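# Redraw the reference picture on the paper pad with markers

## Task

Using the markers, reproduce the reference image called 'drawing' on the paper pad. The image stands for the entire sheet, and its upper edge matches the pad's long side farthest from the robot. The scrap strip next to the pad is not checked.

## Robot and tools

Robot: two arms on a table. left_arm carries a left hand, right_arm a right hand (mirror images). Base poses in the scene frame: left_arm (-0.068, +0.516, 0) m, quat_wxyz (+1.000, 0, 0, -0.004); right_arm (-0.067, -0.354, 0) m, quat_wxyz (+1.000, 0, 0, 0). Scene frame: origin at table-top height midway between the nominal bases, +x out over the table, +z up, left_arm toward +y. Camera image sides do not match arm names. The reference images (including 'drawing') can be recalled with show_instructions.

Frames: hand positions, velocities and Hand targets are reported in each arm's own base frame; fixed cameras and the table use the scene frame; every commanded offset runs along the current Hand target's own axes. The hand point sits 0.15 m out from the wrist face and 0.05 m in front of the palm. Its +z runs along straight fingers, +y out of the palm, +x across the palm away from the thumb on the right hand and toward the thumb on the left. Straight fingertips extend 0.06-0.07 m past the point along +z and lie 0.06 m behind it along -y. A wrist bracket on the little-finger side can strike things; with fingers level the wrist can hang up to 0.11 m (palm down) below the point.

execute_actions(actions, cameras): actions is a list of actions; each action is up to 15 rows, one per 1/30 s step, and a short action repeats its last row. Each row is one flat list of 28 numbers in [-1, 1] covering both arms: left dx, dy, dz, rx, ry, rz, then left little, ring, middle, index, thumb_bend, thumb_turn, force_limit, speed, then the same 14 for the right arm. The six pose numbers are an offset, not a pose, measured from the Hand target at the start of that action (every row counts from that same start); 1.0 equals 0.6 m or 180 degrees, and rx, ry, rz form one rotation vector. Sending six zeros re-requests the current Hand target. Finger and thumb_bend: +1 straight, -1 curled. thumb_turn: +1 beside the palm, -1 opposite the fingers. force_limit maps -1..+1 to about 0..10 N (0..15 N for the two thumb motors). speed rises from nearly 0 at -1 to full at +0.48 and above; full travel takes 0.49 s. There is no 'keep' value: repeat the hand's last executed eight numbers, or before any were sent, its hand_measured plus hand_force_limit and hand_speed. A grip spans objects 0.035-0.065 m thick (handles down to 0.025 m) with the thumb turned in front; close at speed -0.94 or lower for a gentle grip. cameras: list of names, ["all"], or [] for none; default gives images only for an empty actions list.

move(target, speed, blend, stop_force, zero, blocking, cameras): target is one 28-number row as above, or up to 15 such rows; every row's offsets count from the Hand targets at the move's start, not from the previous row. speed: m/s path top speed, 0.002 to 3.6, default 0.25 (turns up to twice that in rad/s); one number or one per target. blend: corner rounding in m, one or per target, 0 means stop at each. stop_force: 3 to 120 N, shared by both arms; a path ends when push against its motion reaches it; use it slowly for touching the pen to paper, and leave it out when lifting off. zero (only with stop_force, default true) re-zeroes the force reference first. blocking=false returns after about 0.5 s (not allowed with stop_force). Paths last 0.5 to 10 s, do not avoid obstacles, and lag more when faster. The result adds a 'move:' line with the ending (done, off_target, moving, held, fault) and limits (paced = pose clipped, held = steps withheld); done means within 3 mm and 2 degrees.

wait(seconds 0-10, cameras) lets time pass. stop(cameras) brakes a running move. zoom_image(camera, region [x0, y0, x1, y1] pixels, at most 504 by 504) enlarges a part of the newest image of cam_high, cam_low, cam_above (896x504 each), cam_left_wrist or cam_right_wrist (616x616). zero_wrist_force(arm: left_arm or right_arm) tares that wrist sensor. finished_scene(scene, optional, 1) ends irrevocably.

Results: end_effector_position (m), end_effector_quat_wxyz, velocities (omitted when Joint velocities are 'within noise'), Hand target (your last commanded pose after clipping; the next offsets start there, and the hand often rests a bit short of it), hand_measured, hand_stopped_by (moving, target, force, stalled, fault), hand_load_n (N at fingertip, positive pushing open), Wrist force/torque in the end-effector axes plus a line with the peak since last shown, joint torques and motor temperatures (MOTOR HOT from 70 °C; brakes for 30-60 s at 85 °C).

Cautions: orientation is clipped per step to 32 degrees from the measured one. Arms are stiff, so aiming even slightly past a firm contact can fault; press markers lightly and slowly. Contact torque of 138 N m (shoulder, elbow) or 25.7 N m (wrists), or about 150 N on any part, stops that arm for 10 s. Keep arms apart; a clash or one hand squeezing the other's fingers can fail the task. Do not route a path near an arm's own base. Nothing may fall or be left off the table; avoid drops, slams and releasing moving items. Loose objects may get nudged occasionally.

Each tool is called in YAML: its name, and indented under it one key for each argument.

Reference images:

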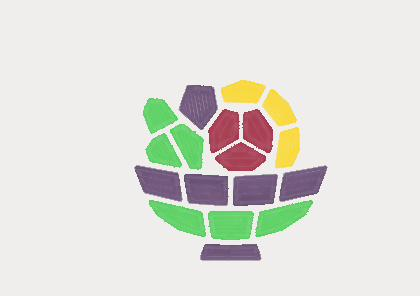

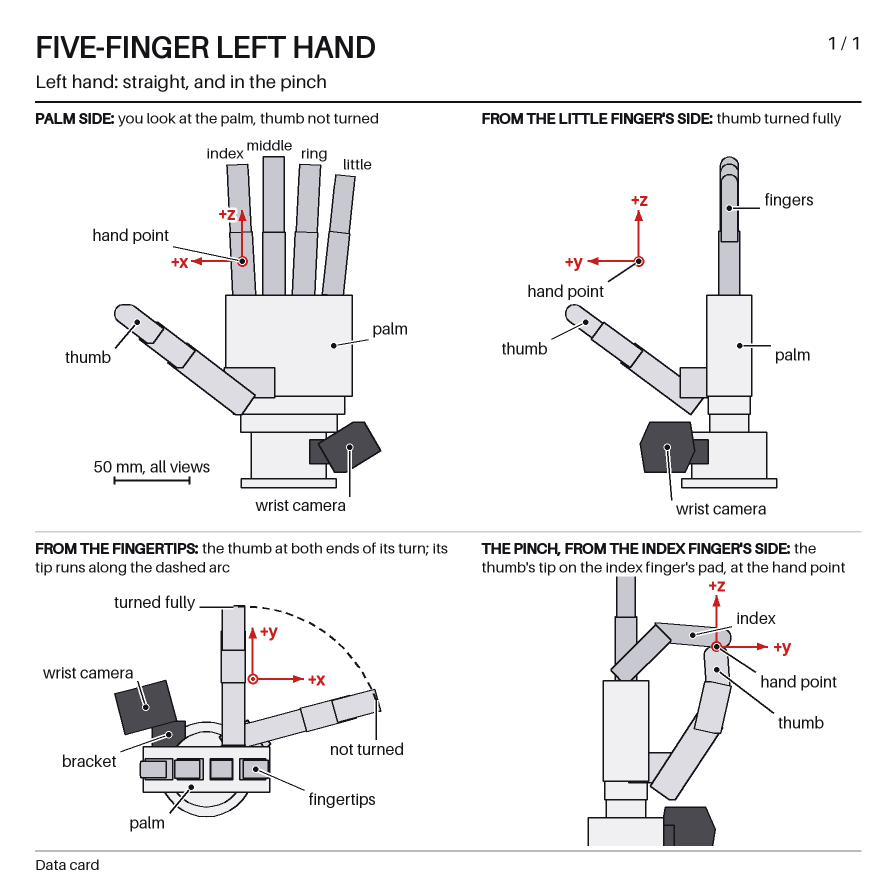

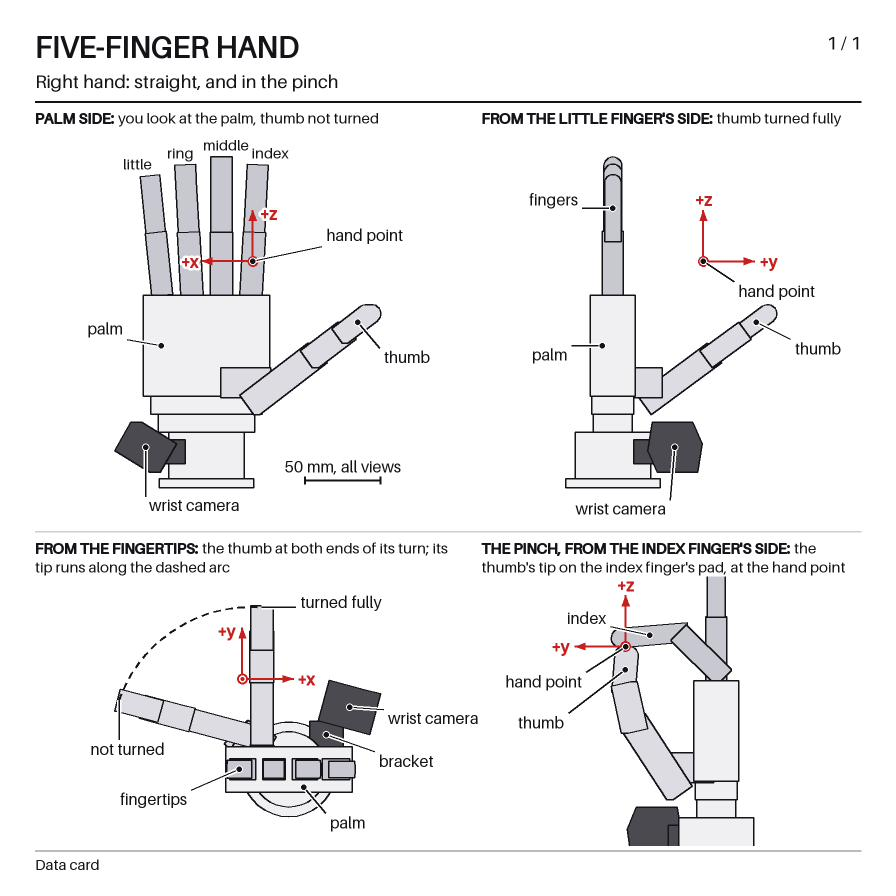

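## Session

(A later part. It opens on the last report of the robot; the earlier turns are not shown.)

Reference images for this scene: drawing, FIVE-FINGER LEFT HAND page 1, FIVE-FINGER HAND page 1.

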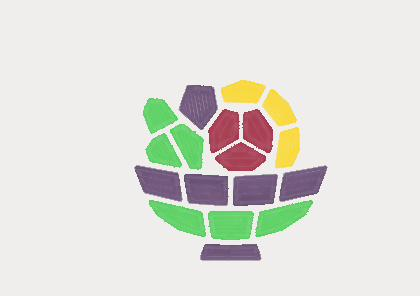

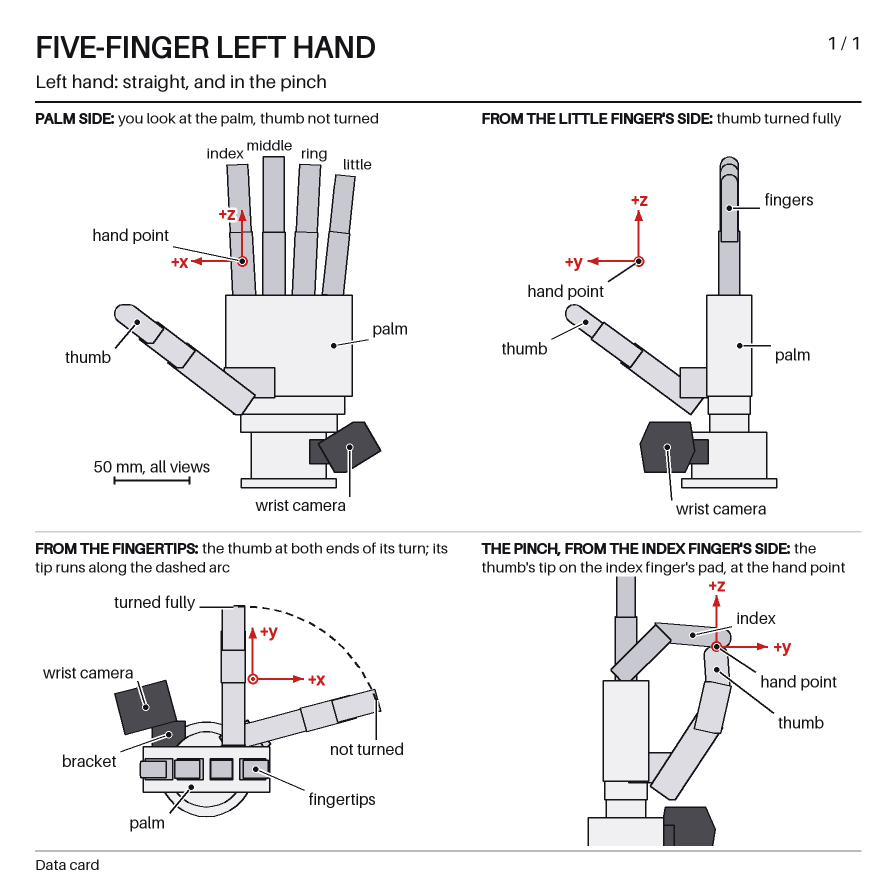

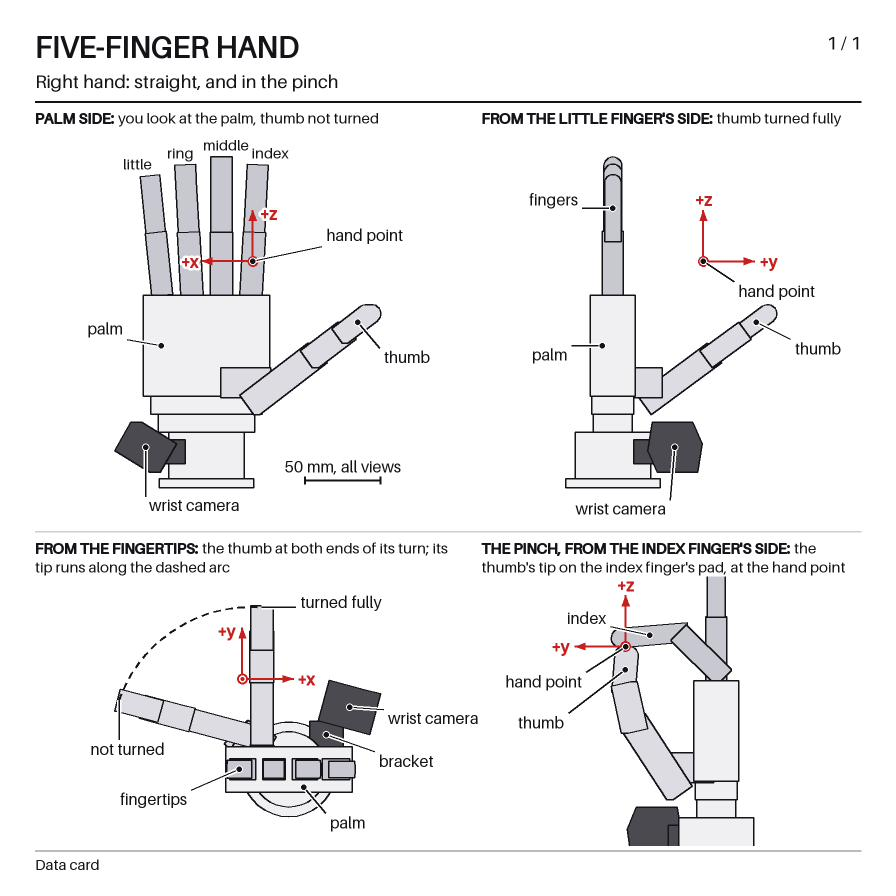

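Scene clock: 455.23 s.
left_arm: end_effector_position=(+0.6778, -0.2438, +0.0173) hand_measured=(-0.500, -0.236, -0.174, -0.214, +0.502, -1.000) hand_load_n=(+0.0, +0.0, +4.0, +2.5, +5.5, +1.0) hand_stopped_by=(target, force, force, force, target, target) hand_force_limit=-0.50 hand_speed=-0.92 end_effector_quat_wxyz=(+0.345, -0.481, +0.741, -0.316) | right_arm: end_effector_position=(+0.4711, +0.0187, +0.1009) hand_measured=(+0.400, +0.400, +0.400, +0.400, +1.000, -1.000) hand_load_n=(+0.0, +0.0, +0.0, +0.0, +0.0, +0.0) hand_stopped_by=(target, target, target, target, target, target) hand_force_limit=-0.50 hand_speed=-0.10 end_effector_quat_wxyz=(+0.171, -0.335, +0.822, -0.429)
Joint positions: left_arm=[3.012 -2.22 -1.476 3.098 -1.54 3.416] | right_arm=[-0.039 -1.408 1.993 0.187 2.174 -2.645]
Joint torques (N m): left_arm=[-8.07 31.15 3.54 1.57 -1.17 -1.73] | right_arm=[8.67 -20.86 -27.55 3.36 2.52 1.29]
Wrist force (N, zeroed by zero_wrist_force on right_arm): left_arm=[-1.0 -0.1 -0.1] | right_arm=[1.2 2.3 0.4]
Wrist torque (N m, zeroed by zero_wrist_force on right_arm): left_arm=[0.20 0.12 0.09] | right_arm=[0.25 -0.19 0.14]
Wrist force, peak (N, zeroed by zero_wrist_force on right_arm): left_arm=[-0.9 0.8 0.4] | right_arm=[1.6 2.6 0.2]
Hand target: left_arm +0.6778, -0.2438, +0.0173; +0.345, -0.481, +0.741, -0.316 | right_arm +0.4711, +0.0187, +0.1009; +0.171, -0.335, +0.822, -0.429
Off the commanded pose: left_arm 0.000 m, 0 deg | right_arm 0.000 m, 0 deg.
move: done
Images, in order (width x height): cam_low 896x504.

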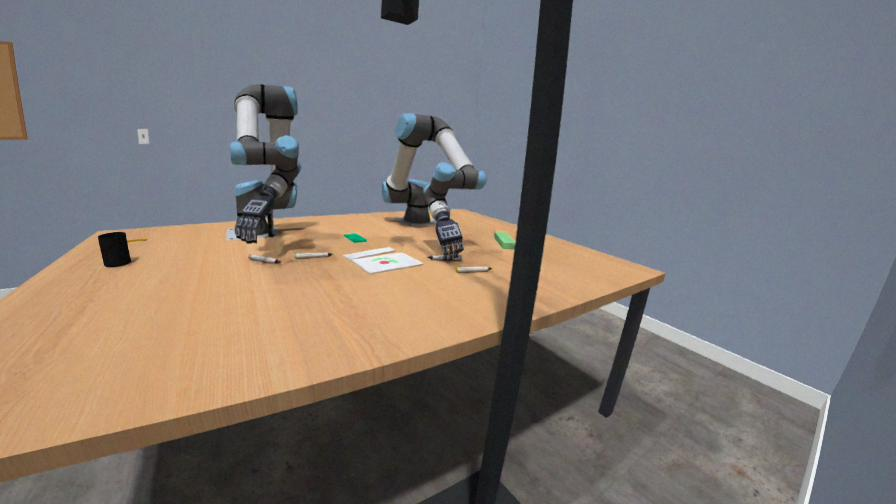

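move:
  target:
    - [0,0,0,0,0,0,-0.16,-0.16,-0.14,-0.16,0.56,-1,-0.5,-0.8,0,0,0,0,0,0,0.4,0.4,0.4,0.4,1,-1,-0.5,-0.1]
  speed: [0.1]
  cameras: []

move:
  target:
    - [-0.0280,-0.1075,-0.0750,0,0.0383,-0.0546,0.4,0.4,0.4,0.4,1,-1,-0.5,-0.1,0,0,0,0,0,0,0.4,0.4,0.4,0.4,1,-1,-0.5,-0.1]
  speed: [0.06]
  cameras: ["cam_above","cam_left_wrist"]

zoom_image:
  camera: "cam_above"
  region: [180, 120, 380, 280]

Scene clock: 456.70 s.
left_arm: end_effector_position=(+0.6778, -0.2438, +0.0173) hand_measured=(-0.160, -0.160, -0.140, -0.160, +0.560, -1.000) hand_load_n=(+0.0, +0.0, +0.0, +0.0, +0.0, +0.0) hand_stopped_by=(target, target, target, target, target, target) hand_force_limit=-0.50 hand_speed=-0.80 end_effector_quat_wxyz=(+0.345, -0.481, +0.741, -0.316) | right_arm: end_effector_position=(+0.4711, +0.0187, +0.1009) hand_measured=(+0.400, +0.400, +0.400, +0.400, +1.000, -1.000) hand_load_n=(+0.0, +0.0, +0.0, +0.0, +0.0, +0.0) hand_stopped_by=(target, target, target, target, target, target) hand_force_limit=-0.50 hand_speed=-0.10 end_effector_quat_wxyz=(+0.171, -0.335, +0.822, -0.429)
Joint positions: left_arm=[3.012 -2.22 -1.476 3.098 -1.54 3.416] | right_arm=[-0.039 -1.408 1.993 0.187 2.174 -2.645]
Joint torques (N m): left_arm=[-8.61 32.81 5.9 1.24 -1.19 -1.6] | right_arm=[7.99 -21.15 -27.35 3.28 2.38 1.34]
Wrist force (N, zeroed by zero_wrist_force on right_arm): left_arm=[-1.0 0.3 0.0] | right_arm=[1.5 2.2 0.3]
Wrist torque (N m, zeroed by zero_wrist_force on right_arm): left_arm=[0.20 0.14 0.06] | right_arm=[0.24 -0.23 0.15]
Wrist force, peak (N, zeroed by zero_wrist_force on right_arm): left_arm=[-1.4 0.1 -0.1] | right_arm=[1.5 2.6 0.5]
Hand target: left_arm +0.6778, -0.2438, +0.0173; +0.345, -0.481, +0.741, -0.316 | right_arm +0.4711, +0.0187, +0.1009; +0.171, -0.335, +0.822, -0.429
Off the commanded pose: left_arm 0.000 m, 0 deg | right_arm 0.000 m, 0 deg.
move: done
No camera images: "cameras" was empty.

Scene clock: 458.97 s.
left_arm: end_effector_position=(+0.6781, -0.2437, +0.0975) hand_measured=(+0.400, +0.400, +0.400, +0.400, +1.000, -1.000) hand_load_n=(+0.0, +0.0, +0.0, +0.0, +0.0, +0.0) hand_stopped_by=(target, target, target, target, target, target) hand_force_limit=-0.50 hand_speed=-0.10 end_effector_quat_wxyz=(+0.272, -0.523, +0.717, -0.373) | right_arm: end_effector_position=(+0.4711, +0.0187, +0.1009) hand_measured=(+0.400, +0.400, +0.400, +0.400, +1.000, -1.000) hand_load_n=(+0.0, +0.0, +0.0, +0.0, +0.0, +0.0) hand_stopped_by=(target, target, target, target, target, target) hand_force_limit=-0.50 hand_speed=-0.10 end_effector_quat_wxyz=(+0.171, -0.335, +0.822, -0.429)
Joint positions: left_arm=[3.087 -2.141 -1.391 2.904 -1.361 3.29] | right_arm=[-0.039 -1.408 1.993 0.187 2.174 -2.645]
Joint torques (N m): left_arm=[8.79 49.6 31.67 -1.98 1.39 -1.92] | right_arm=[8.81 -20.93 -27.52 3.38 2.44 1.32]
Wrist force (N, zeroed by zero_wrist_force on right_arm): left_arm=[-0.9 0.1 0.6] | right_arm=[1.5 2.4 0.3]
Wrist torque (N m, zeroed by zero_wrist_force on right_arm): left_arm=[0.13 0.14 0.14] | right_arm=[0.27 -0.23 0.16]
Wrist force, peak (N, zeroed by zero_wrist_force on right_arm): left_arm=[-6.4 -12.5 -27.4] | right_arm=[1.5 2.7 0.4]
Hand target: left_arm +0.6781, -0.2437, +0.0977; +0.271, -0.523, +0.717, -0.373 | right_arm +0.4711, +0.0187, +0.1009; +0.171, -0.335, +0.822, -0.429
Off the commanded pose: left_arm 0.000 m, 0 deg | right_arm 0.000 m, 0 deg.
move: done
Images, in order (width x height): cam_above 896x504, cam_left_wrist 616x616.

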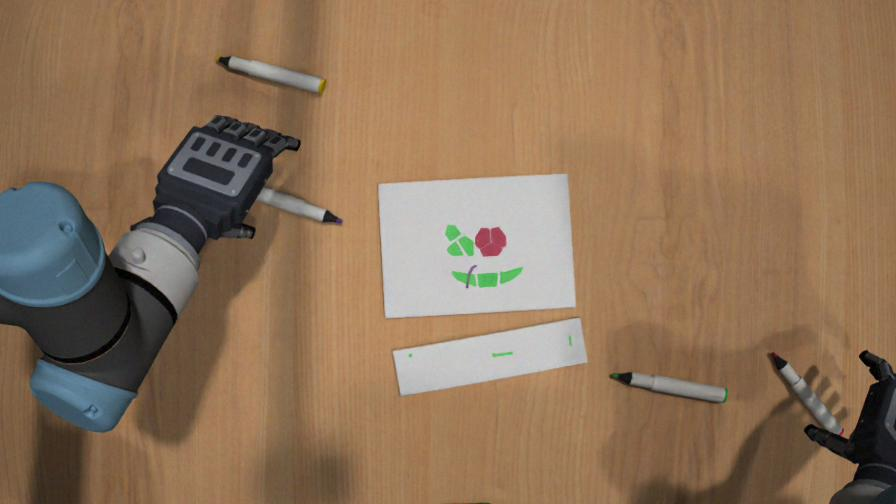

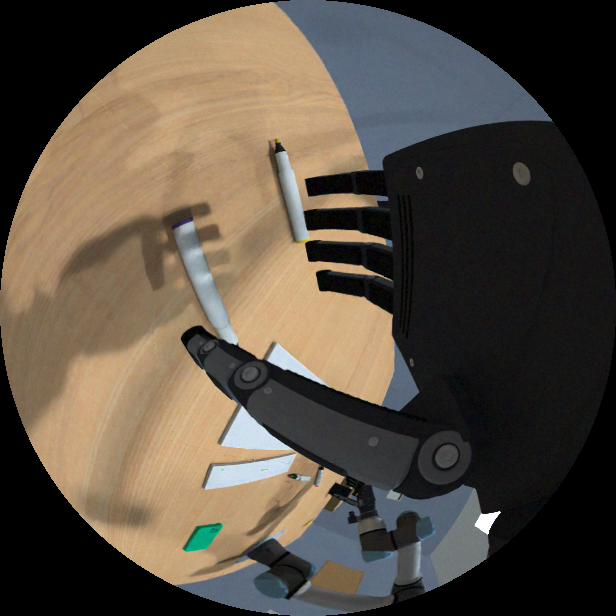

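Scaled by 2.520.

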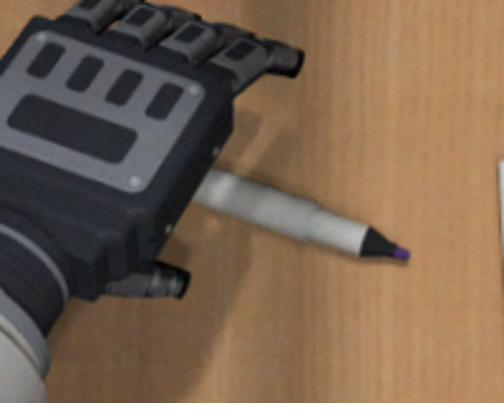

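move:
  target:
    - [-0.0025,0.0900,0.0682,0,0,0,0.2,0.2,0.2,0.2,0.8,-1,-0.6,-0.1,0,0,0,0,0,0,0.4,0.4,0.4,0.4,1,-1,-0.5,-0.1]
  speed: [0.12]
  stop_force: 5
  cameras: ["cam_above","cam_left_wrist"]

zoom_image:
  camera: "cam_above"
  region: [180, 120, 380, 280]

zoom_image:
  camera: "cam_left_wrist"
  region: [100, 130, 400, 430]

Scene clock: 464.83 s.
left_arm: end_effector_position=(+0.6809, -0.2431, +0.0300) hand_measured=(+0.200, +0.200, +0.200, +0.200, +0.800, -1.000) hand_load_n=(+0.0, +0.0, +0.0, +0.0, +0.0, +0.0) hand_stopped_by=(target, target, target, target, target, target) hand_force_limit=-0.60 hand_speed=-0.10 end_effector_quat_wxyz=(+0.271, -0.523, +0.717, -0.373) | right_arm: end_effector_position=(+0.4711, +0.0187, +0.1009) hand_measured=(+0.400, +0.400, +0.400, +0.400, +1.000, -1.000) hand_load_n=(+0.0, +0.0, +0.0, +0.0, +0.0, +0.0) hand_stopped_by=(target, target, target, target, target, target) hand_force_limit=-0.50 hand_speed=-0.10 end_effector_quat_wxyz=(+0.171, -0.335, +0.822, -0.429)
Joint positions: left_arm=[3.089 -2.218 -1.453 3.043 -1.36 3.291] | right_arm=[-0.039 -1.408 1.993 0.187 2.174 -2.645]
Joint torques (N m): left_arm=[1.63 32.71 2.66 1.45 1.36 -1.8] | right_arm=[8.7 -21 -27.41 3.42 2.37 1.34]
Wrist force (N, zeroed by zero_wrist_force on right_arm): left_arm=[-0.8 0.2 0.1] | right_arm=[1.5 2.4 0.5]
Wrist torque (N m, zeroed by zero_wrist_force on right_arm): left_arm=[0.19 0.11 0.08] | right_arm=[0.26 -0.23 0.16]
Wrist force, peak (N, zeroed by zero_wrist_force on right_arm): left_arm=[-0.6 0.8 0.6] | right_arm=[1.5 2.6 0.3]
Hand target: left_arm +0.6809, -0.2431, +0.0300; +0.271, -0.523, +0.717, -0.373 | right_arm +0.4711, +0.0187, +0.1009; +0.171, -0.335, +0.822, -0.429
Off the commanded pose: left_arm 0.000 m, 0 deg | right_arm 0.000 m, 0 deg.
move: done
Images, in order (width x height): cam_above 896x504, cam_left_wrist 616x616.

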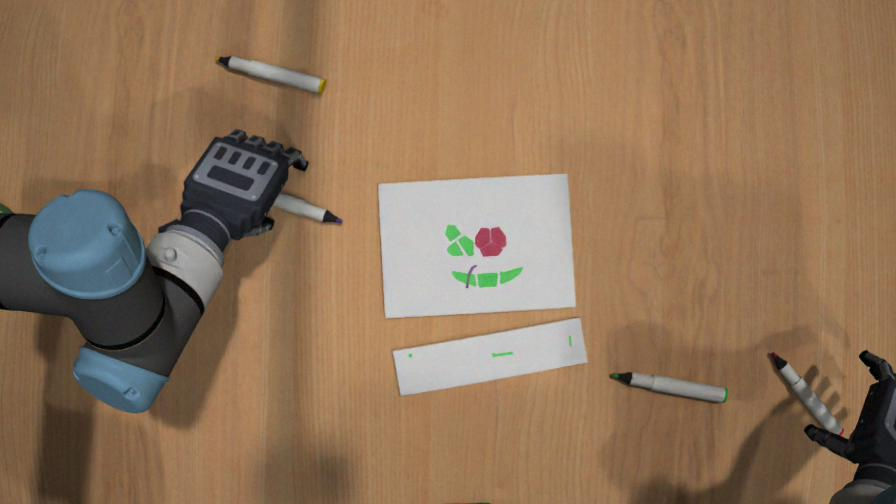

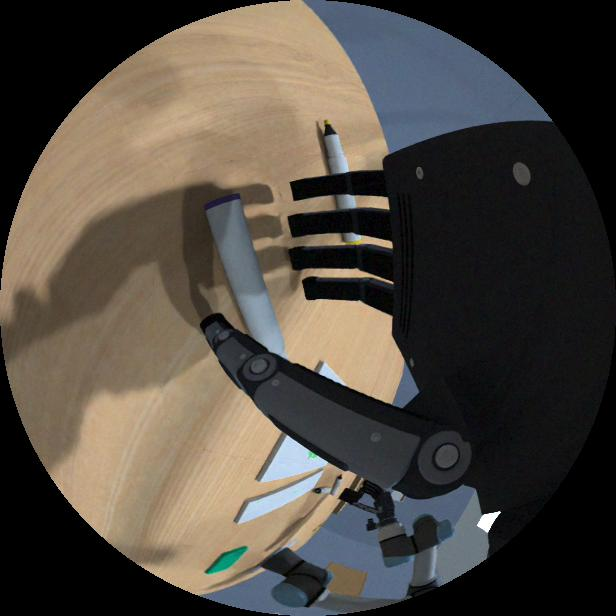

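Scaled by 2.520.

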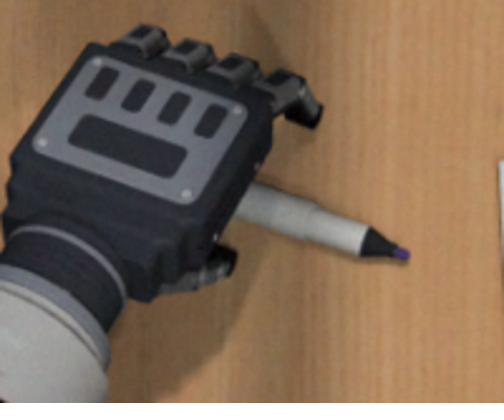

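Scaled by 1.680 from the camera's 616x616 image, which has a finer 880x880 frame.

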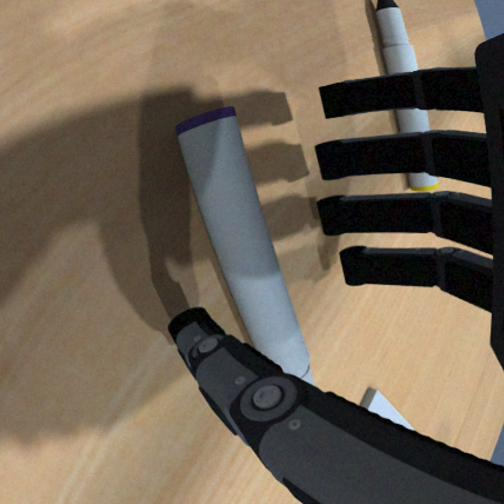

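move:
  target:
    - [0.0158,0,0,0,0,0,0.2,0.2,0.2,0.2,0.8,-1,-0.6,-0.1,0,0,0,0,0,0,0.4,0.4,0.4,0.4,1,-1,-0.5,-0.1]
  speed: [0.05]
  cameras: []

move:
  target:
    - [0,0,0,0,0,0,-0.14,-0.14,-0.14,-0.14,0.5,-1,-0.6,-0.4,0,0,0,0,0,0,0.4,0.4,0.4,0.4,1,-1,-0.5,-0.1]
  speed: [0.05]
  cameras: []

move:
  target:
    - [0,0.0116,0.0081,0,0,0,-0.14,-0.14,-0.14,-0.14,0.5,-1,-0.6,-0.4,0,0,0,0,0,0,0.4,0.4,0.4,0.4,1,-1,-0.5,-0.1]
  speed: [0.02]
  stop_force: 4
  cameras: ["cam_above","cam_left_wrist"]

zoom_image:
  camera: "cam_left_wrist"
  region: [100, 130, 400, 430]

Scene clock: 467.33 s.
left_arm: end_effector_position=(+0.6780, -0.2520, +0.0300) hand_measured=(+0.200, +0.200, +0.200, +0.200, +0.800, -1.000) hand_load_n=(+0.0, +0.0, +0.0, +0.0, +0.0, +0.0) hand_stopped_by=(target, target, target, target, target, target) hand_force_limit=-0.60 hand_speed=-0.10 end_effector_quat_wxyz=(+0.271, -0.523, +0.717, -0.373) | right_arm: end_effector_position=(+0.4711, +0.0187, +0.1009) hand_measured=(+0.400, +0.400, +0.400, +0.400, +1.000, -1.000) hand_load_n=(+0.0, +0.0, +0.0, +0.0, +0.0, +0.0) hand_stopped_by=(target, target, target, target, target, target) hand_force_limit=-0.50 hand_speed=-0.10 end_effector_quat_wxyz=(+0.171, -0.335, +0.822, -0.429)
Joint positions: left_arm=[3.072 -2.217 -1.454 3.045 -1.374 3.281] | right_arm=[-0.039 -1.408 1.993 0.187 2.174 -2.645]
Joint torques (N m): left_arm=[-7.4 50.24 3.88 1.53 -1.54 -1.67] | right_arm=[8.41 -20.87 -27.38 3.37 2.53 1.34]
Wrist force (N, zeroed by zero_wrist_force on right_arm): left_arm=[-0.7 0.4 0.2] | right_arm=[1.4 2.4 0.4]
Wrist torque (N m, zeroed by zero_wrist_force on right_arm): left_arm=[0.21 0.11 0.13] | right_arm=[0.26 -0.22 0.16]
Wrist force, peak (N, zeroed by zero_wrist_force on right_arm): left_arm=[-1.0 0.4 0.3] | right_arm=[1.4 2.7 0.3]
Hand target: left_arm +0.6780, -0.2522, +0.0300; +0.271, -0.523, +0.717, -0.373 | right_arm +0.4711, +0.0187, +0.1009; +0.171, -0.335, +0.822, -0.429
Off the commanded pose: left_arm 0.000 m, 0 deg | right_arm 0.000 m, 0 deg.
move: done
No camera images: "cameras" was empty.

Scene clock: 467.97 s.
left_arm: end_effector_position=(+0.6780, -0.2522, +0.0300) hand_measured=(-0.140, -0.140, -0.140, -0.140, +0.500, -1.000) hand_load_n=(+0.0, +0.0, +0.0, +0.0, +0.0, +0.0) hand_stopped_by=(target, target, target, target, target, target) hand_force_limit=-0.60 hand_speed=-0.40 end_effector_quat_wxyz=(+0.271, -0.523, +0.717, -0.373) | right_arm: end_effector_position=(+0.4711, +0.0187, +0.1009) hand_measured=(+0.400, +0.400, +0.400, +0.400, +1.000, -1.000) hand_load_n=(+0.0, +0.0, +0.0, +0.0, +0.0, +0.0) hand_stopped_by=(target, target, target, target, target, target) hand_force_limit=-0.50 hand_speed=-0.10 end_effector_quat_wxyz=(+0.171, -0.335, +0.822, -0.429)
Joint positions: left_arm=[3.071 -2.217 -1.454 3.045 -1.374 3.281] | right_arm=[-0.039 -1.408 1.993 0.187 2.174 -2.645]
Joint torques (N m): left_arm=[-8.64 49.51 4.85 0.89 -0.96 -1.89] | right_arm=[8.46 -20.65 -27.17 3.33 2.42 1.24]
Wrist force (N, zeroed by zero_wrist_force on right_arm): left_arm=[-0.7 0.3 0.4] | right_arm=[1.4 2.6 0.3]
Wrist torque (N m, zeroed by zero_wrist_force on right_arm): left_arm=[0.19 0.11 0.12] | right_arm=[0.29 -0.22 0.16]
Wrist force, peak (N, zeroed by zero_wrist_force on right_arm): left_arm=[-0.9 0.3 0.4] | right_arm=[1.4 2.7 0.4]
Hand target: left_arm +0.6780, -0.2522, +0.0300; +0.271, -0.523, +0.717, -0.373 | right_arm +0.4711, +0.0187, +0.1009; +0.171, -0.335, +0.822, -0.429
Off the commanded pose: left_arm 0.000 m, 0 deg | right_arm 0.000 m, 0 deg.
move: done
No camera images: "cameras" was empty.

Scene clock: 469.47 s.
left_arm: end_effector_position=(+0.6780, -0.2522, +0.0215) hand_measured=(-0.140, -0.140, -0.140, -0.140, +0.500, -1.000) hand_load_n=(+0.0, +0.0, +0.0, +0.0, +0.0, +0.0) hand_stopped_by=(target, target, target, target, target, target) hand_force_limit=-0.60 hand_speed=-0.40 end_effector_quat_wxyz=(+0.271, -0.523, +0.717, -0.373) | right_arm: end_effector_position=(+0.4711, +0.0187, +0.1009) hand_measured=(+0.400, +0.400, +0.400, +0.400, +1.000, -1.000) hand_load_n=(+0.0, +0.0, +0.0, +0.0, +0.0, +0.0) hand_stopped_by=(target, target, target, target, target, target) hand_force_limit=-0.50 hand_speed=-0.10 end_effector_quat_wxyz=(+0.171, -0.335, +0.822, -0.429)
Joint positions: left_arm=[3.071 -2.227 -1.461 3.063 -1.374 3.281] | right_arm=[-0.039 -1.408 1.993 0.187 2.174 -2.645]
Joint torques (N m): left_arm=[-7.72 32.1 3.29 1.09 -1.32 -1.78] | right_arm=[8.23 -20.82 -27.69 3.28 2.33 1.3]
Wrist force (N, zeroed by zero_wrist_force on right_arm): left_arm=[-0.7 0.4 0.4] | right_arm=[1.3 2.4 0.2]
Wrist torque (N m, zeroed by zero_wrist_force on right_arm): left_arm=[0.20 0.12 0.12] | right_arm=[0.27 -0.19 0.14]
Wrist force, peak (N, zeroed by zero_wrist_force on right_arm): left_arm=[-0.9 0.2 0.4] | right_arm=[1.4 2.6 0.2]
Hand target: left_arm +0.6780, -0.2522, +0.0215; +0.271, -0.523, +0.717, -0.373 | right_arm +0.4711, +0.0187, +0.1009; +0.171, -0.335, +0.822, -0.429
Off the commanded pose: left_arm 0.000 m, 0 deg | right_arm 0.000 m, 0 deg.
move: done
Images, in order (width x height): cam_above 896x504, cam_left_wrist 616x616.

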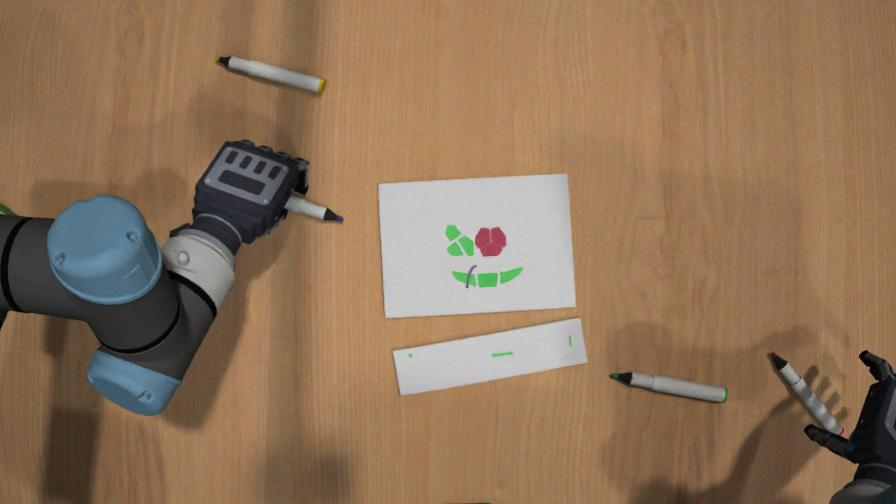

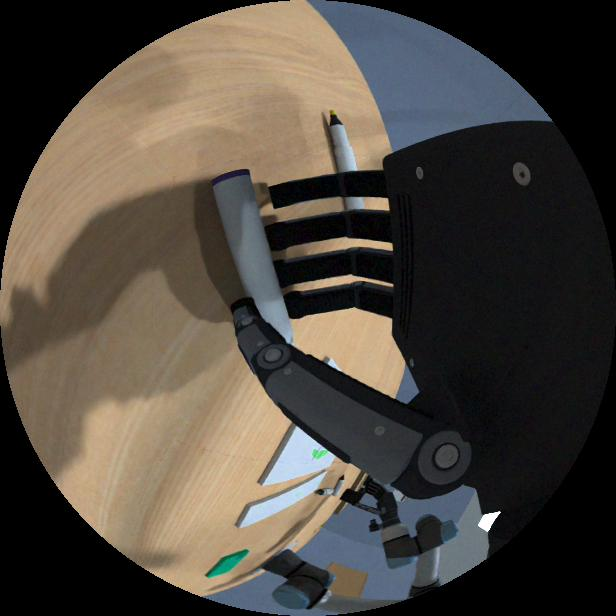

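Scaled by 1.680 from the camera's 616x616 image, which has a finer 880x880 frame.

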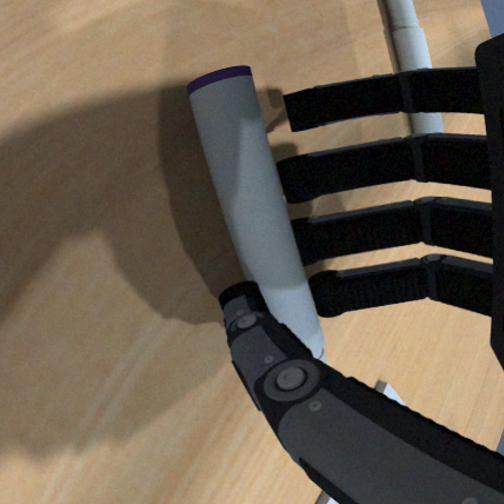

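move:
  target:
    - [0,0,0,0,0,0,-0.5,-0.5,-0.5,-0.5,0.5,-1,-0.6,-0.92,0,0,0,0,0,0,0.4,0.4,0.4,0.4,1,-1,-0.5,-0.1]
  speed: [0.05]
  cameras: []

move:
  target:
    - [0,-0.1230,-0.0860,0,0,0,-0.5,-0.5,-0.4,-0.5,0.5,-1,-0.5,-0.92,0,0,0,0,0,0,0.4,0.4,0.4,0.4,1,-1,-0.5,-0.1]
  speed: [0.1]
  cameras: ["cam_above","cam_left_wrist"]

Scene clock: 471.97 s.
left_arm: end_effector_position=(+0.6780, -0.2522, +0.0215) hand_measured=(-0.500, -0.236, -0.168, -0.220, +0.502, -1.000) hand_load_n=(+0.0, +2.5, +0.0, +4.0, +6.0, +1.5) hand_stopped_by=(target, force, force, force, target, target) hand_force_limit=-0.60 hand_speed=-0.92 end_effector_quat_wxyz=(+0.271, -0.523, +0.717, -0.373) | right_arm: end_effector_position=(+0.4711, +0.0187, +0.1009) hand_measured=(+0.400, +0.400, +0.400, +0.400, +1.000, -1.000) hand_load_n=(+0.0, +0.0, +0.0, -0.5, +0.0, +0.0) hand_stopped_by=(target, target, target, target, target, target) hand_force_limit=-0.50 hand_speed=-0.10 end_effector_quat_wxyz=(+0.171, -0.335, +0.822, -0.429)
Joint positions: left_arm=[3.071 -2.227 -1.461 3.063 -1.374 3.281] | right_arm=[-0.039 -1.408 1.993 0.187 2.174 -2.645]
Joint torques (N m): left_arm=[-8.03 33.7 5.06 1.09 -1.05 -1.89] | right_arm=[8.55 -20.88 -27.55 3.27 2.27 1.21]
Wrist force (N, zeroed by zero_wrist_force on right_arm): left_arm=[-0.7 0.1 0.5] | right_arm=[1.4 2.5 0.4]
Wrist torque (N m, zeroed by zero_wrist_force on right_arm): left_arm=[0.14 0.11 0.13] | right_arm=[0.28 -0.22 0.16]
Wrist force, peak (N, zeroed by zero_wrist_force on right_arm): left_arm=[-0.7 0.4 0.7] | right_arm=[1.5 2.7 0.4]
Hand target: left_arm +0.6780, -0.2522, +0.0215; +0.271, -0.523, +0.717, -0.373 | right_arm +0.4711, +0.0187, +0.1009; +0.171, -0.335, +0.822, -0.429
Off the commanded pose: left_arm 0.000 m, 0 deg | right_arm 0.000 m, 0 deg.
move: done
No camera images: "cameras" was empty.

Scene clock: 473.47 s.
left_arm: end_effector_position=(+0.6781, -0.2522, +0.1114) hand_measured=(-0.500, -0.236, -0.174, -0.220, +0.502, -1.000) hand_load_n=(+0.0, +2.0, +3.0, +2.5, +6.5, +1.5) hand_stopped_by=(target, force, force, force, target, target) hand_force_limit=-0.50 hand_speed=-0.92 end_effector_quat_wxyz=(+0.271, -0.523, +0.717, -0.373) | right_arm: end_effector_position=(+0.4711, +0.0187, +0.1009) hand_measured=(+0.400, +0.400, +0.400, +0.400, +1.000, -1.000) hand_load_n=(+0.0, +0.0, +0.0, +0.0, +0.0, +0.0) hand_stopped_by=(target, target, target, target, target, target) hand_force_limit=-0.50 hand_speed=-0.10 end_effector_quat_wxyz=(+0.171, -0.335, +0.822, -0.429)
Joint positions: left_arm=[3.071 -2.134 -1.363 2.872 -1.374 3.281] | right_arm=[-0.039 -1.408 1.993 0.187 2.174 -2.645]
Joint torques (N m): left_arm=[10.02 47.86 29.49 -2.23 1.36 2.36] | right_arm=[8.72 -21.55 -27 3.43 2.4 1.43]
Wrist force (N, zeroed by zero_wrist_force on right_arm): left_arm=[-0.8 0.2 0.5] | right_arm=[1.4 2.4 0.3]
Wrist torque (N m, zeroed by zero_wrist_force on right_arm): left_arm=[0.15 0.13 0.13] | right_arm=[0.27 -0.22 0.16]
Wrist force, peak (N, zeroed by zero_wrist_force on right_arm): left_arm=[-0.8 1.4 1.0] | right_arm=[1.4 2.6 0.2]
Hand target: left_arm +0.6781, -0.2521, +0.1115; +0.271, -0.523, +0.717, -0.373 | right_arm +0.4711, +0.0187, +0.1009; +0.171, -0.335, +0.822, -0.429
Off the commanded pose: left_arm 0.000 m, 0 deg | right_arm 0.000 m, 0 deg.
move: done
Images, in order (width x height): cam_above 896x504, cam_left_wrist 616x616.

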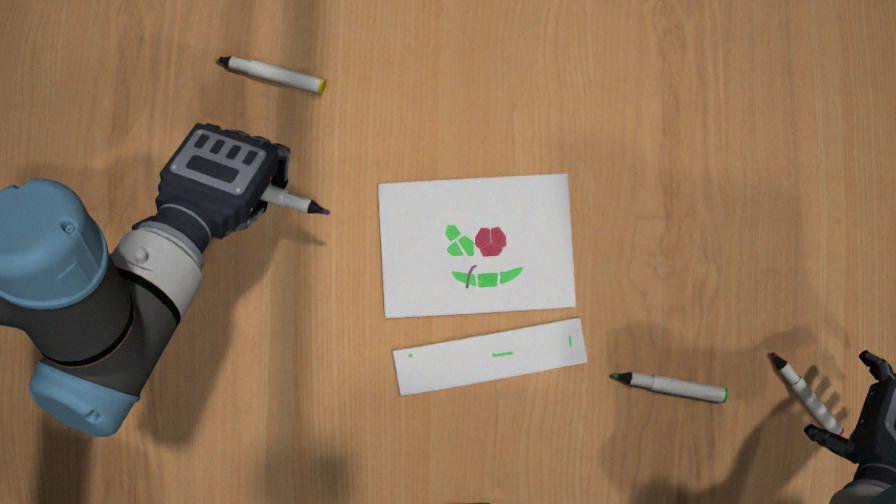

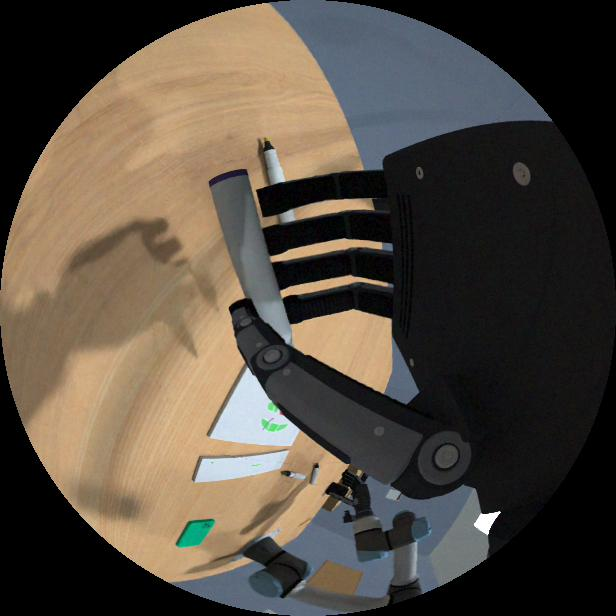

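move:
  target:
    - [0.4115,0.0260,-0.0025,0.2530,0.2681,0.6731,-0.5,-0.5,-0.4,-0.5,0.5,-1,-0.5,-0.92,0,0,0,0,0,0,0.4,0.4,0.4,0.4,1,-1,-0.5,-0.1]
  speed: [0.35]
  cameras: ["cam_above"]

zero_wrist_force:
  arm: "left_arm"

move:
  target:
    - [0.0467,0,0.035,0,0,0,-0.5,-0.5,-0.4,-0.5,0.5,-1,-0.5,-0.92,0,0,0,0,0,0,0.4,0.4,0.4,0.4,1,-1,-0.5,-0.1]
  speed: [0.05]
  stop_force: 4
  cameras: ["cam_above","cam_low"]

zoom_image:
  camera: "cam_above"
  region: [440, 220, 540, 300]

zoom_image:
  camera: "cam_low"
  region: [340, 200, 430, 280]

Scene clock: 479.67 s.
left_arm: end_effector_position=(+0.5929, -0.4841, +0.0999) hand_measured=(-0.500, -0.236, -0.174, -0.220, +0.502, -1.000) hand_load_n=(+0.0, +2.0, +2.5, +2.5, +6.5, +1.5) hand_stopped_by=(target, force, force, force, target, target) hand_force_limit=-0.50 hand_speed=-0.92 end_effector_quat_wxyz=(+0.330, +0.606, +0.658, -0.302) | right_arm: end_effector_position=(+0.4711, +0.0187, +0.1009) hand_measured=(+0.400, +0.400, +0.400, +0.400, +1.000, -1.000) hand_load_n=(+0.0, +0.0, +0.0, +0.0, +0.0, +0.0) hand_stopped_by=(target, target, target, target, target, target) hand_force_limit=-0.50 hand_speed=-0.10 end_effector_quat_wxyz=(+0.171, -0.335, +0.822, -0.429)
Joint positions: left_arm=[2.828 -2.38 -1.113 2.401 -0.742 5.673] | right_arm=[-0.039 -1.408 1.993 0.187 2.174 -2.645]
Joint torques (N m): left_arm=[-8.76 36.06 28.84 -3.36 -0.45 2.4] | right_arm=[8.22 -20.92 -26.86 3.29 2.35 1.2]
Wrist force (N, zeroed by zero_wrist_force on right_arm): left_arm=[-1.1 0.8 -0.1] | right_arm=[1.4 2.4 0.2]
Wrist torque (N m, zeroed by zero_wrist_force on right_arm): left_arm=[0.20 0.14 0.20] | right_arm=[0.28 -0.21 0.15]
Wrist force, peak (N, zeroed by zero_wrist_force on right_arm): left_arm=[-1.4 0.2 0.5] | right_arm=[1.6 2.6 0.2]
Hand target: left_arm +0.5929, -0.4841, +0.0999; +0.330, +0.606, +0.658, -0.302 | right_arm +0.4711, +0.0187, +0.1009; +0.171, -0.335, +0.822, -0.429
Off the commanded pose: left_arm 0.000 m, 0 deg | right_arm 0.000 m, 0 deg.
move: done
Images, in order (width x height): cam_above 896x504.

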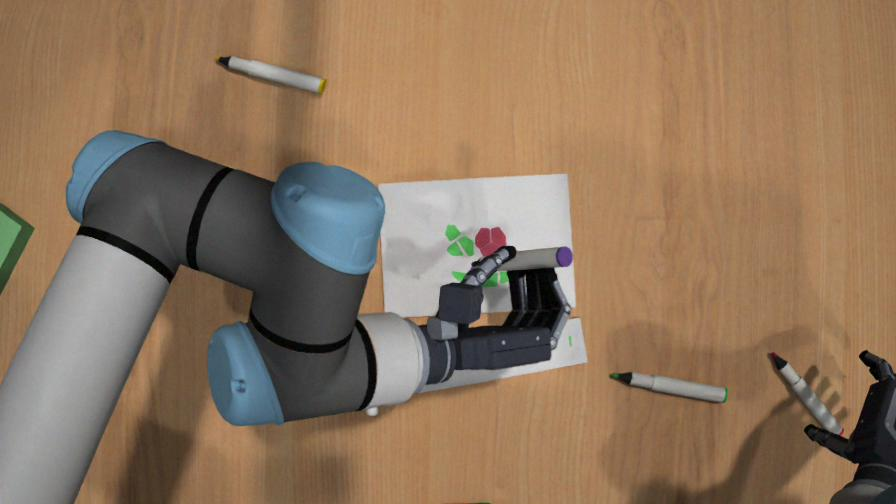

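Wrist force sensor zeroed.

Scene clock: 481.50 s.
left_arm: end_effector_position=(+0.5930, -0.4841, +0.0649) hand_measured=(-0.500, -0.236, -0.174, -0.220, +0.502, -1.000) hand_load_n=(+0.0, +2.0, +3.0, +2.5, +6.5, +2.0) hand_stopped_by=(target, force, force, force, target, target) hand_force_limit=-0.50 hand_speed=-0.92 end_effector_quat_wxyz=(+0.330, +0.606, +0.658, -0.302) | right_arm: end_effector_position=(+0.4711, +0.0187, +0.1009) hand_measured=(+0.400, +0.400, +0.400, +0.400, +1.000, -1.000) hand_load_n=(+0.0, +0.0, +0.0, +0.0, +0.0, +0.0) hand_stopped_by=(target, target, target, target, target, target) hand_force_limit=-0.50 hand_speed=-0.10 end_effector_quat_wxyz=(+0.171, -0.335, +0.822, -0.429)
Joint positions: left_arm=[2.828 -2.415 -1.146 2.467 -0.742 5.673] | right_arm=[-0.039 -1.408 1.993 0.187 2.174 -2.645]
Joint torques (N m): left_arm=[7.26 38.76 3.28 0.12 2.12 -1.93] | right_arm=[8.35 -20.66 -26.22 3.25 2.35 1.06]
Wrist force (N, zeroed by zero_wrist_force): left_arm=[0.2 -0.1 -0.2] | right_arm=[1.3 2.6 0.3]
Wrist torque (N m, zeroed by zero_wrist_force): left_arm=[0.00 -0.04 0.02] | right_arm=[0.29 -0.20 0.15]
Wrist force, peak (N, zeroed by zero_wrist_force): left_arm=[0.4 -0.3 0.1] | right_arm=[1.6 2.6 0.5]
Hand target: left_arm +0.5930, -0.4841, +0.0649; +0.330, +0.606, +0.658, -0.302 | right_arm +0.4711, +0.0187, +0.1009; +0.171, -0.335, +0.822, -0.429
Off the commanded pose: left_arm 0.000 m, 0 deg | right_arm 0.000 m, 0 deg.
move: done
Images, in order (width x height): cam_low 896x504, cam_above 896x504.

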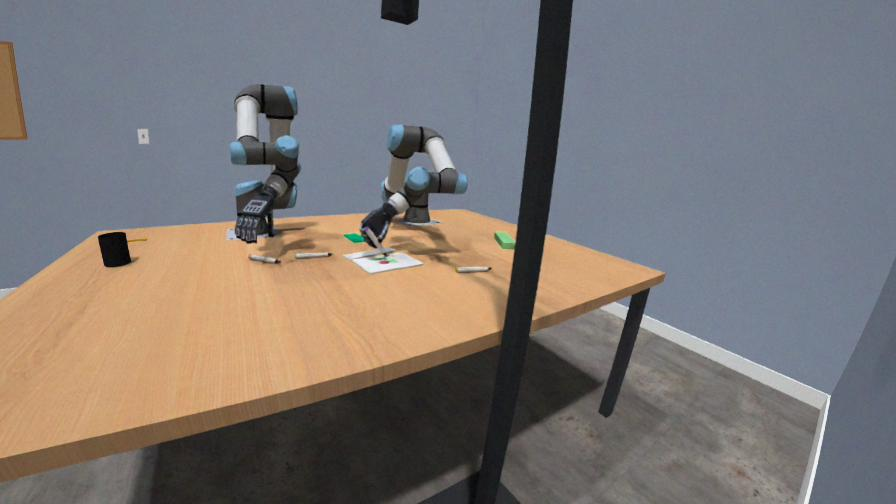

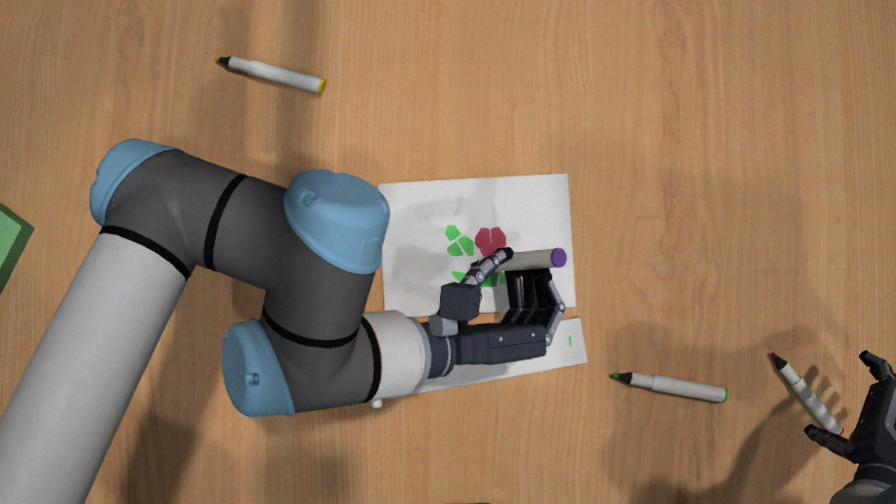

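Scaled by 5.040.

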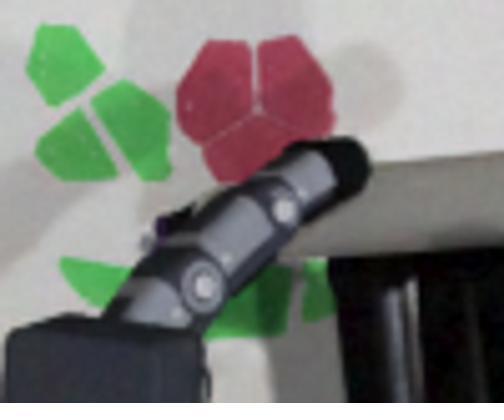

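Scaled by 5.600.

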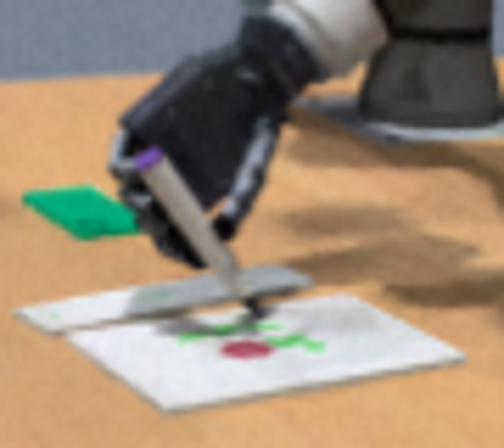

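move:
  target:
    - [0.0333,0,0.025,0,0,0,-0.5,-0.5,-0.4,-0.5,0.5,-1,-0.5,-0.92,0,0,0,0,0,0,0.4,0.4,0.4,0.4,1,-1,-0.5,-0.1]
  speed: [0.008]
  stop_force: 3
  cameras: ["cam_above"]

zoom_image:
  camera: "cam_above"
  region: [440, 220, 540, 300]

Scene clock: 484.97 s.
left_arm: end_effector_position=(+0.5930, -0.4841, +0.0525) hand_measured=(-0.500, -0.236, -0.174, -0.222, +0.502, -1.000) hand_load_n=(+0.0, +3.5, +2.5, +1.0, +7.0, -0.5) hand_stopped_by=(target, force, force, force, target, target) hand_force_limit=-0.50 hand_speed=-0.92 end_effector_quat_wxyz=(+0.330, +0.606, +0.658, -0.302) | right_arm: end_effector_position=(+0.4711, +0.0187, +0.1009) hand_measured=(+0.400, +0.400, +0.400, +0.400, +1.000, -1.000) hand_load_n=(+0.0, +0.0, +0.0, +0.0, +0.0, +0.0) hand_stopped_by=(target, target, target, target, target, target) hand_force_limit=-0.50 hand_speed=-0.10 end_effector_quat_wxyz=(+0.171, -0.335, +0.822, -0.429)
Joint positions: left_arm=[2.828 -2.428 -1.155 2.49 -0.742 5.673] | right_arm=[-0.039 -1.408 1.993 0.187 2.174 -2.645]
Joint torques (N m): left_arm=[8.8 53.81 27.26 -3.7 0.19 1.09] | right_arm=[8.07 -21.13 -26.46 3.23 2.32 1.18]
Wrist force (N, zeroed by zero_wrist_force): left_arm=[-1.3 0.3 -1.1] | right_arm=[1.3 2.5 0.2]
Wrist torque (N m, zeroed by zero_wrist_force): left_arm=[0.00 0.01 0.07] | right_arm=[0.28 -0.21 0.15]
Wrist force, peak (N, zeroed by zero_wrist_force): left_arm=[-3.3 0.1 -1.2] | right_arm=[1.6 2.6 0.3]
Hand target: left_arm +0.5930, -0.4841, +0.0525; +0.330, +0.606, +0.658, -0.302 (not the last commanded pose) | right_arm +0.4711, +0.0187, +0.1009; +0.171, -0.335, +0.822, -0.429
Off the commanded pose: left_arm 0.013 m, 0 deg | right_arm 0.000 m, 0 deg.
move: contact (left_arm)
Images, in order (width x height): cam_above 896x504.

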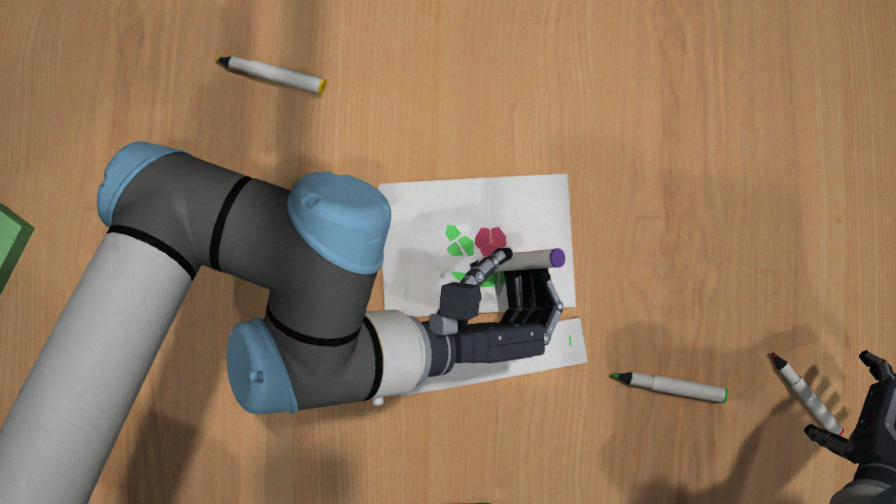

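Scaled by 5.040.

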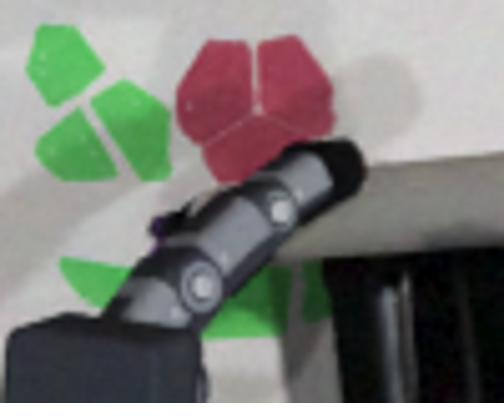

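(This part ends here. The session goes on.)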